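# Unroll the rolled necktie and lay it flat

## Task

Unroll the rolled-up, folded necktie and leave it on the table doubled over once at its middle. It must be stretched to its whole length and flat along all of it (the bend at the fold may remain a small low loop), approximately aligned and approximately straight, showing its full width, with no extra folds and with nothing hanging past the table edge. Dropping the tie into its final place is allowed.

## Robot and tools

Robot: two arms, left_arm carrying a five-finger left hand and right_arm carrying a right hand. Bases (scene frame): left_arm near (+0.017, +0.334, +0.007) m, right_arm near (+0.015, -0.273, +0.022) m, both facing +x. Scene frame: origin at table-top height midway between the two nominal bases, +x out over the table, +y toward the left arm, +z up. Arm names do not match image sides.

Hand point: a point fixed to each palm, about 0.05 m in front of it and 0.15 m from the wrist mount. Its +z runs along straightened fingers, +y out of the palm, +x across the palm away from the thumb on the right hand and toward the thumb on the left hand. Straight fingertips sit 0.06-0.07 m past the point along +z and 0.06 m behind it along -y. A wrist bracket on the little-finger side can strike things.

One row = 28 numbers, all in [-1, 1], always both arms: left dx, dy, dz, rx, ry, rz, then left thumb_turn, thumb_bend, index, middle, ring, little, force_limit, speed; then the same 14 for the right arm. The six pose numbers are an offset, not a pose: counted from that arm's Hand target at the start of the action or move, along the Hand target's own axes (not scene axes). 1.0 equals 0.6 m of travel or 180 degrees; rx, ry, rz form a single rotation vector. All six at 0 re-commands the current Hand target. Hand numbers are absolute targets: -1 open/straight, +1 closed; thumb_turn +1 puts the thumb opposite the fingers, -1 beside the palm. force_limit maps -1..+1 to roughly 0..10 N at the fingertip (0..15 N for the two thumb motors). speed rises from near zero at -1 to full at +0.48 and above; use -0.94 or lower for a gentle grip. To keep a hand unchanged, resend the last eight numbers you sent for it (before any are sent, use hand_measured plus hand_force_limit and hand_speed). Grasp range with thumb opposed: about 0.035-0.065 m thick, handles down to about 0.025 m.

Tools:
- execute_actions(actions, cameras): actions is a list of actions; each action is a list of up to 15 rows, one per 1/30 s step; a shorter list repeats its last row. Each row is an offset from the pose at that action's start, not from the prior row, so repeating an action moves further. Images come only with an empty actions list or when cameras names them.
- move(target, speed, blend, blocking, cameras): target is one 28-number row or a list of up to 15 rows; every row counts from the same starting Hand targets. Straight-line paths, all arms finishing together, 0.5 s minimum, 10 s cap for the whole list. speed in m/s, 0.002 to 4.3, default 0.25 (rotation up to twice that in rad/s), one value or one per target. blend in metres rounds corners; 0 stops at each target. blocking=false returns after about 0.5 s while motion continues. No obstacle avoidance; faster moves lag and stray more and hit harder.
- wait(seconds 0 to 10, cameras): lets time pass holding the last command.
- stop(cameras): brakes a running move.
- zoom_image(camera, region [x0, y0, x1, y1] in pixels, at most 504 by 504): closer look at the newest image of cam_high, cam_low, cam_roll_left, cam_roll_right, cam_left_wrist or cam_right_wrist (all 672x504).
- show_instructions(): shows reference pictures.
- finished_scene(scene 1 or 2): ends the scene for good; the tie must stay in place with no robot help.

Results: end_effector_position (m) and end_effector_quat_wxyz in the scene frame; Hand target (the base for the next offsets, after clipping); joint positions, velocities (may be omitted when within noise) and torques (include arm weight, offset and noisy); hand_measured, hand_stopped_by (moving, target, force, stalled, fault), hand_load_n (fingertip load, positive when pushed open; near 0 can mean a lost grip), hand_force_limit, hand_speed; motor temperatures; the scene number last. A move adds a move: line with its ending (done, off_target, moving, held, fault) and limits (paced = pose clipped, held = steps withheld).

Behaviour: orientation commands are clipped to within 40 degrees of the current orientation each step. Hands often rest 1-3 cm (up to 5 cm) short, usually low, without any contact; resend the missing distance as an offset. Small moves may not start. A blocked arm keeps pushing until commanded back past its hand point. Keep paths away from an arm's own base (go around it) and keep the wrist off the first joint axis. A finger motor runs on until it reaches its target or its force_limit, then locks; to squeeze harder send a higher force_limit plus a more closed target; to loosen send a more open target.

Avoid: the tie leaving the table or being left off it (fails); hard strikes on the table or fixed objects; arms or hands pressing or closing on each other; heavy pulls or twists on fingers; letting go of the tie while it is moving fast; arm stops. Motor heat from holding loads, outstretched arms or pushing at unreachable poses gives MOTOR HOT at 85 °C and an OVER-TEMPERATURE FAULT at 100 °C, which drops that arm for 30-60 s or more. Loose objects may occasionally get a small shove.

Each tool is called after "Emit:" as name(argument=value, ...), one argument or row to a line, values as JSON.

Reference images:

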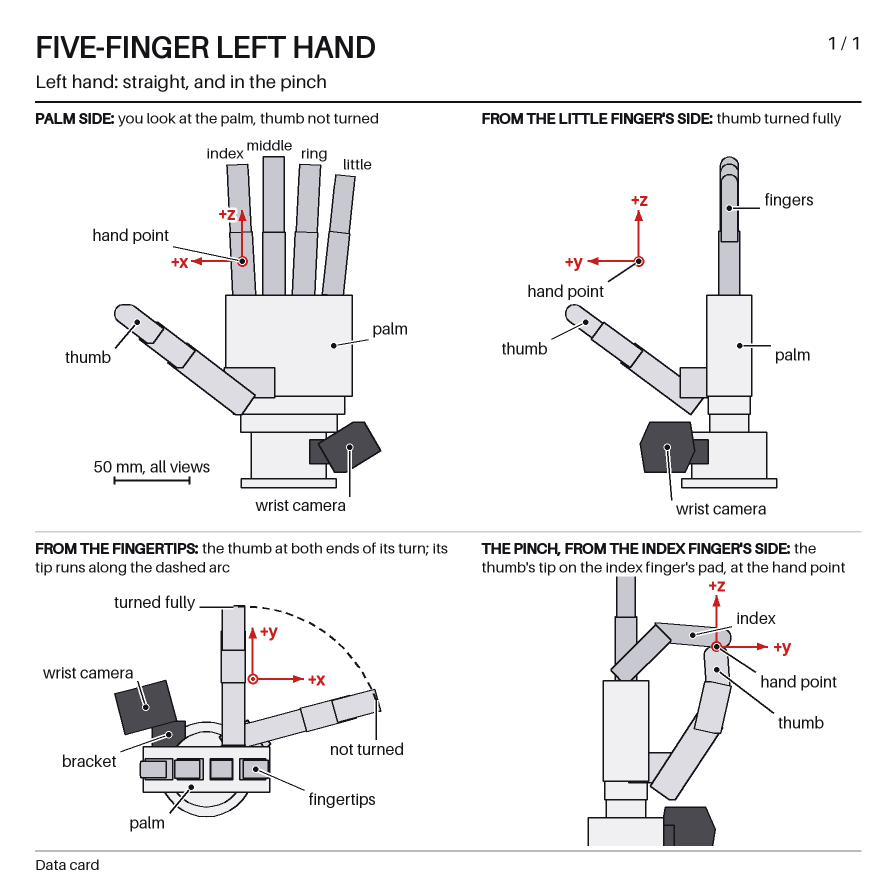

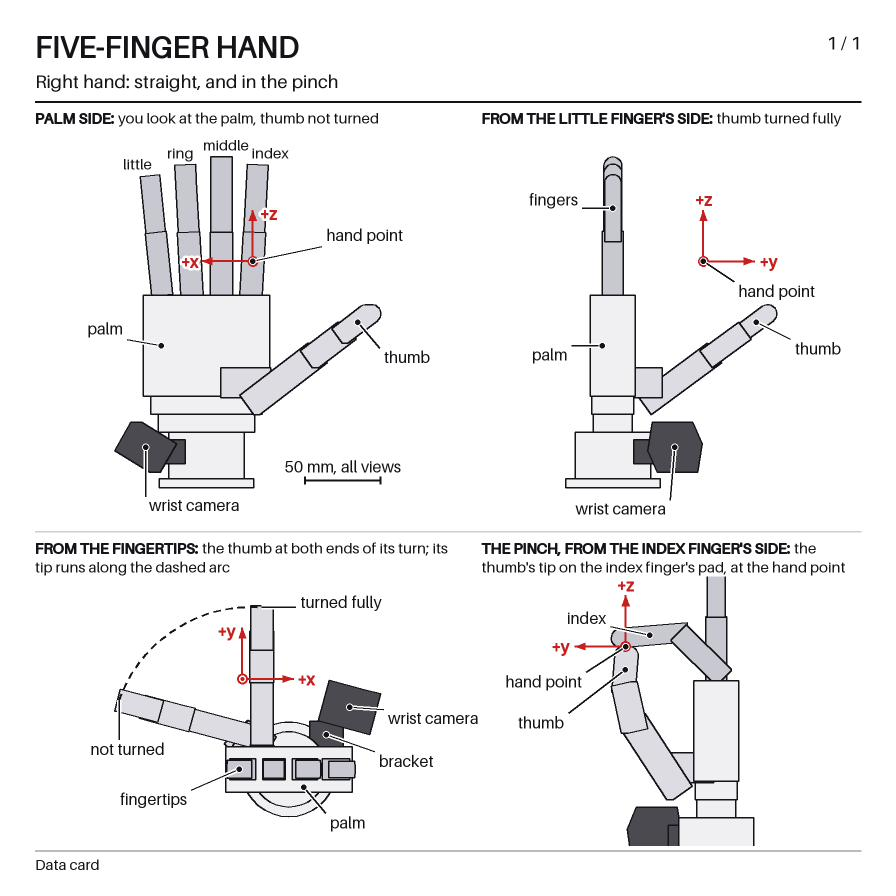

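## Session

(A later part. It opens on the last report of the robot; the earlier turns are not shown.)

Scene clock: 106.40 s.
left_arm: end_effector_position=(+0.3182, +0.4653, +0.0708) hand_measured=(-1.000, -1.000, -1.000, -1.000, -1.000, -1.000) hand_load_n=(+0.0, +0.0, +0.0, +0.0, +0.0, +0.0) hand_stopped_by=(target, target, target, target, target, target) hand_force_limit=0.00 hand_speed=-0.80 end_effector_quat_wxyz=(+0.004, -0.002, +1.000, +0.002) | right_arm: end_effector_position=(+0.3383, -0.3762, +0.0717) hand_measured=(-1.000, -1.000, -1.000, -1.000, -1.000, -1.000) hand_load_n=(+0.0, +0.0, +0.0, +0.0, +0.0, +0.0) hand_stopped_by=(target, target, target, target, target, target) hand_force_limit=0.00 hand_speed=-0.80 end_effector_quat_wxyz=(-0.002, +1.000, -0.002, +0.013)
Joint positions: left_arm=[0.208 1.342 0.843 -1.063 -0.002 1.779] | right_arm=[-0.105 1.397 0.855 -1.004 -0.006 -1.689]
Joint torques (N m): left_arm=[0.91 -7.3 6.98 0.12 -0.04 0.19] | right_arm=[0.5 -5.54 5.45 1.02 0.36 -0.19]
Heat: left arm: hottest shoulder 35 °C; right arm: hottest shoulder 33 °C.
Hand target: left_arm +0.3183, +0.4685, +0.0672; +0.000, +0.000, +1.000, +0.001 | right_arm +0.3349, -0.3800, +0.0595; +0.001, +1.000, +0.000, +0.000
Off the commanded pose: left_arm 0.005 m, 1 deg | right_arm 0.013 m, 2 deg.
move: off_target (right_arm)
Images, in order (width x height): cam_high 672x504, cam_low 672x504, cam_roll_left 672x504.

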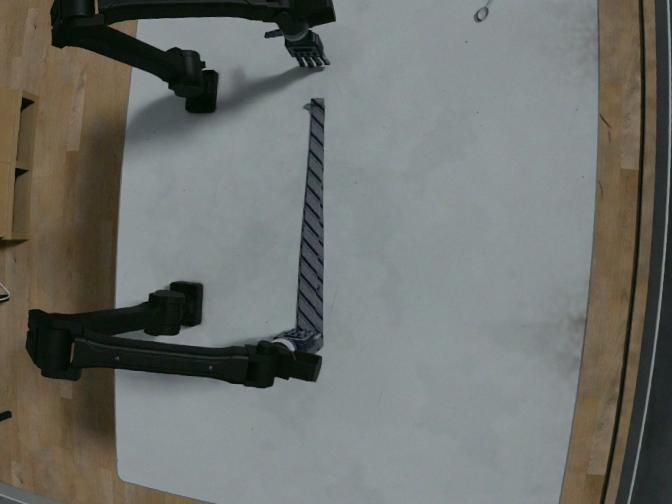

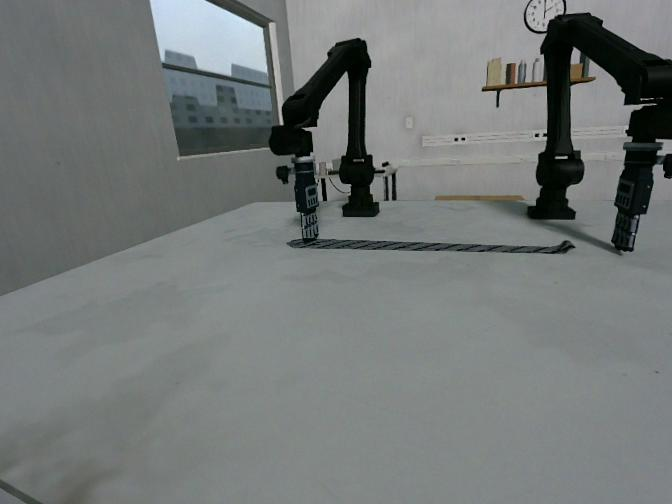

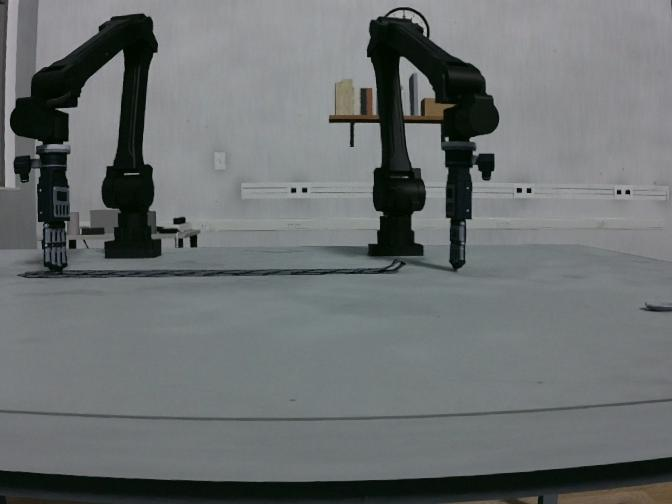

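Emit:
move(
  target=[
    [0,0,-0.1,0,0,0,-1,-1,-1,-1,-1,-1,0,-0.8,0,0,0,0,0,0,-1,-1,-1,-1,-1,-1,0,-0.8],
    [0,-0.2,-0.1,0,0,0,-1,-1,-1,-1,-1,-1,0,-0.8,0,0,0,0,0,0,-1,-1,-1,-1,-1,-1,0,-0.8],
    [0,-0.2,0.02,0,0,0,-1,-1,-1,-1,-1,-1,0,-0.8,0,0,0,0,0,0,-1,-1,-1,-1,-1,-1,0,-0.8],
    [0,-0.13,0.02,0,0,0,-1,-1,-1,-1,-1,-1,0,-0.8,0,0,0,0,0,0,-1,-1,-1,-1,-1,-1,0,-0.8],
    [0,-0.13,-0.1,0,0,0,-1,-1,-1,-1,-1,-1,0,-0.8,0,0,0,0,0,0,-1,-1,-1,-1,-1,-1,0,-0.8],
    [0,-0.02,-0.1,0,0,0,-1,-1,-1,-1,-1,-1,0,-0.8,0,0,0,0,0,0,-1,-1,-1,-1,-1,-1,0,-0.8],
  ],
  speed=[0.25,0.25,0.1,0.05,0.2,0.25],
  blend=[0.03,0,0,0,0.02,0],
  cameras=["cam_high","cam_roll_left","cam_low","cam_roll_right"],
)

Emit:
zoom_image(
  camera="cam_roll_left",
  region=[300, 200, 500, 290],
)

Emit:
zoom_image(
  camera="cam_high",
  region=[240, 20, 370, 380],
)

Scene clock: 118.87 s.
left_arm: end_effector_position=(+0.3001, +0.4529, +0.1146) hand_measured=(-1.000, -1.000, -1.000, -1.000, -1.000, -1.000) hand_load_n=(+0.0, +0.0, -0.5, +0.0, +0.0, +0.0) hand_stopped_by=(target, target, target, target, target, target) hand_force_limit=0.00 hand_speed=-0.80 end_effector_quat_wxyz=(-0.012, -0.006, +1.000, +0.000) | right_arm: end_effector_position=(+0.3383, -0.3762, +0.0717) hand_measured=(-1.000, -1.000, -1.000, -1.000, -1.000, -1.000) hand_load_n=(+0.0, +0.0, +0.0, +0.0, +0.0, +0.0) hand_stopped_by=(target, target, target, target, target, target) hand_force_limit=0.00 hand_speed=-0.80 end_effector_quat_wxyz=(-0.002, +1.000, -0.002, +0.013)
Joint positions: left_arm=[0.181 1.258 0.892 -1.229 -0.004 1.744] | right_arm=[-0.105 1.397 0.855 -1.004 -0.006 -1.689]
Joint torques (N m): left_arm=[0.26 -6.3 10.93 -0.54 0.02 0.21] | right_arm=[0.5 -5.54 5.42 1.03 0.35 -0.19]
Heat: left arm: hottest shoulder 35 °C; right arm: hottest shoulder 33 °C.
Hand target: left_arm +0.3184, +0.4565, +0.1272; +0.000, +0.000, +1.000, +0.001 | right_arm +0.3349, -0.3800, +0.0595; +0.001, +1.000, +0.000, +0.000
Off the commanded pose: left_arm 0.022 m, 2 deg | right_arm 0.013 m, 2 deg.
move: off_target (left_arm, right_arm)
Images, in order (width x height): cam_high 672x504, cam_low 672x504, cam_roll_left 672x504, cam_roll_right 672x504.

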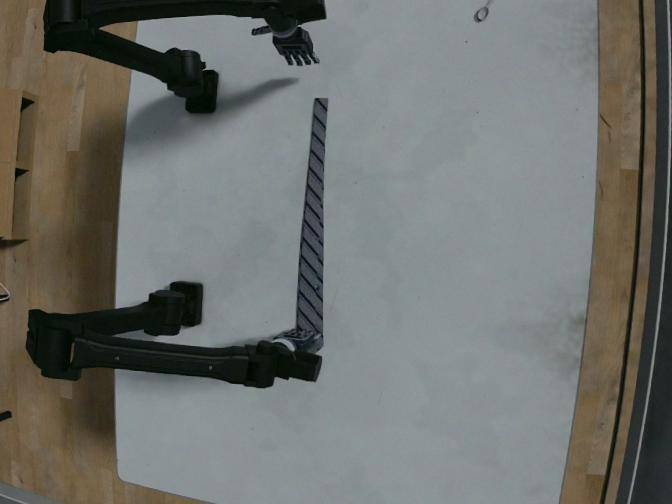

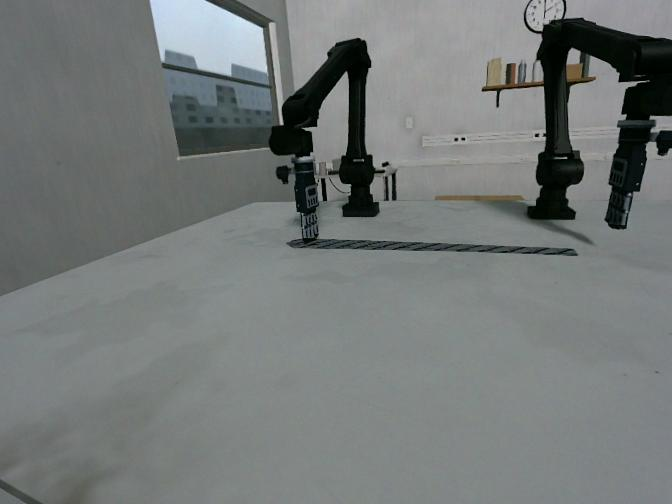

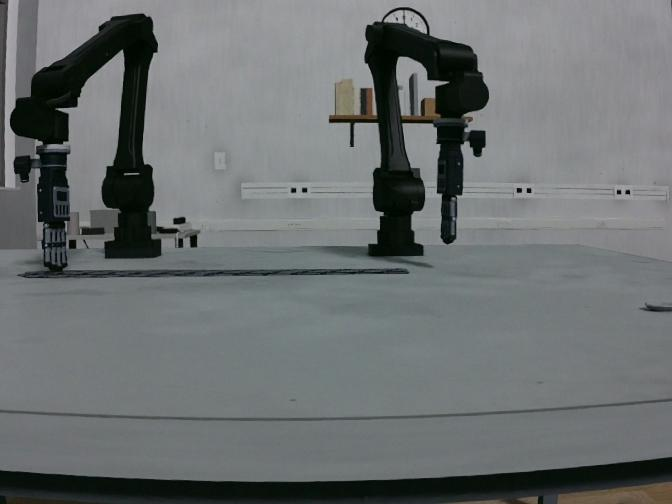

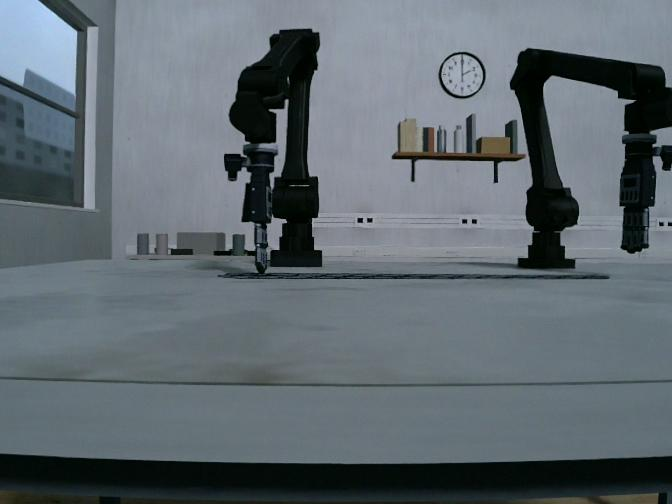

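Scaled by 2.520 from the camera's 672x504 image, which has a finer 960x720 frame.

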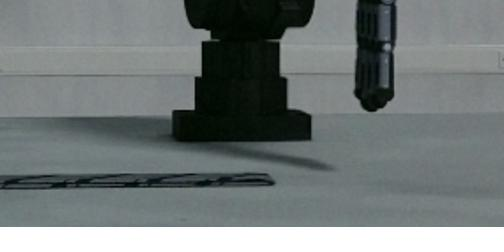

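Scaled by 1.400 from the camera's 672x504 image, which has a finer 960x720 frame.

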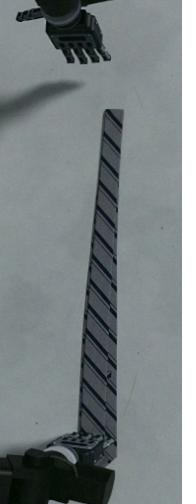

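Perfectly flat. Lift the right hand straight up.

Emit:
move(
  target=[
    [0,0,0,0,0,0,-1,-1,-1,-1,-1,-1,0,-0.8,0,0,-0.22,0,0,0,-1,-1,-1,-1,-1,-1,0,-0.8],
    [0,0,0,0,0,0,-1,-1,-1,-1,-1,-1,0,-0.8,-0.05,0.15,-0.25,0,0,0,-1,-1,-1,-1,-1,-1,0,-0.8],
  ],
  speed=0.15,
  cameras=["cam_high","cam_low"],
)

Emit:
zoom_image(
  camera="cam_high",
  region=[240, 80, 370, 380],
)

Emit:
zoom_image(
  camera="cam_low",
  region=[270, 210, 600, 280],
)

Scene clock: 125.80 s.
left_arm: end_effector_position=(+0.3001, +0.4529, +0.1146) hand_measured=(-1.000, -1.000, -1.000, -1.000, -1.000, -1.000) hand_load_n=(+0.0, +0.0, +0.0, +0.0, +0.0, -0.5) hand_stopped_by=(target, target, target, target, target, target) hand_force_limit=0.00 hand_speed=-0.80 end_effector_quat_wxyz=(-0.012, -0.006, +1.000, +0.000) | right_arm: end_effector_position=(+0.2938, -0.4655, +0.1934) hand_measured=(-1.000, -1.000, -1.000, -1.000, -1.000, -1.000) hand_load_n=(+0.0, +0.0, +0.0, +0.0, +0.0, +0.0) hand_stopped_by=(target, target, target, target, target, target) hand_force_limit=0.00 hand_speed=-0.80 end_effector_quat_wxyz=(-0.005, +1.000, -0.005, -0.017)
Joint positions: left_arm=[0.181 1.258 0.892 -1.229 -0.004 1.744] | right_arm=[-0.382 1.265 1.071 -1.413 0.004 -1.96]
Joint torques (N m): left_arm=[0.21 -6.3 10.93 -0.53 0.02 0.21] | right_arm=[1.08 -7.06 10.24 -0.14 -0.02 -0.18]
Heat: left arm: hottest shoulder 35 °C; right arm: hottest shoulder 33 °C.
Hand target: left_arm +0.3184, +0.4565, +0.1272; +0.000, +0.000, +1.000, +0.001 | right_arm +0.3051, -0.4698, +0.2097; +0.001, +1.000, +0.000, +0.000
Off the commanded pose: left_arm 0.022 m, 2 deg | right_arm 0.020 m, 2 deg.
move: off_target (left_arm, right_arm)
Images, in order (width x height): cam_high 672x504, cam_low 672x504.

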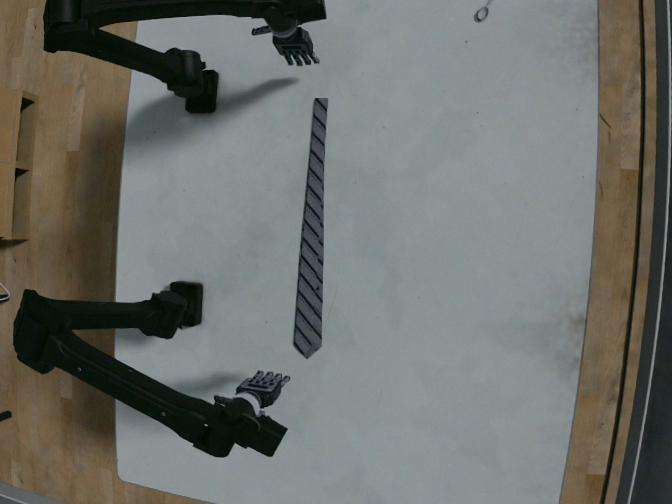

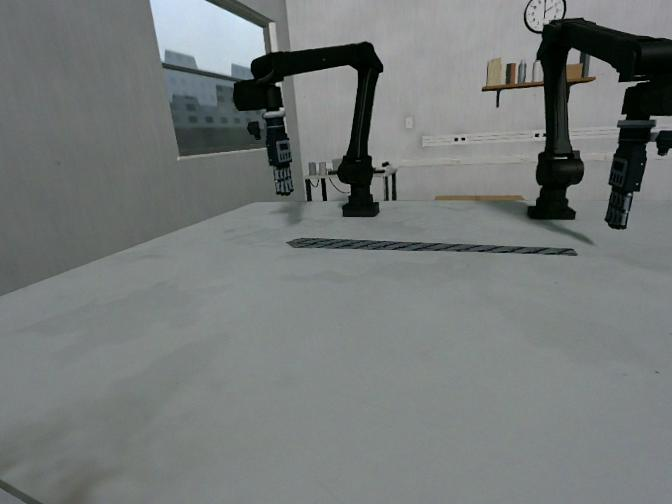

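Scaled by 1.680 from the camera's 672x504 image, which has a finer 960x720 frame.

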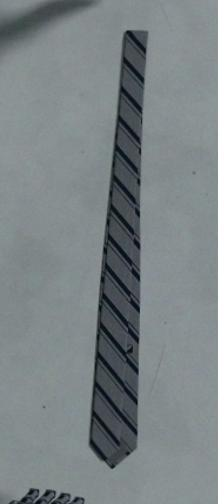

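Scaled by 1.527 from the camera's 672x504 image, which has a finer 960x720 frame.

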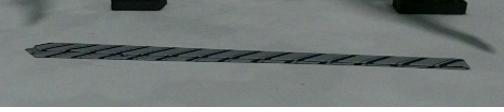

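Emit:
finished_scene(
  scene=2,
)

The scene is finished: the task was done.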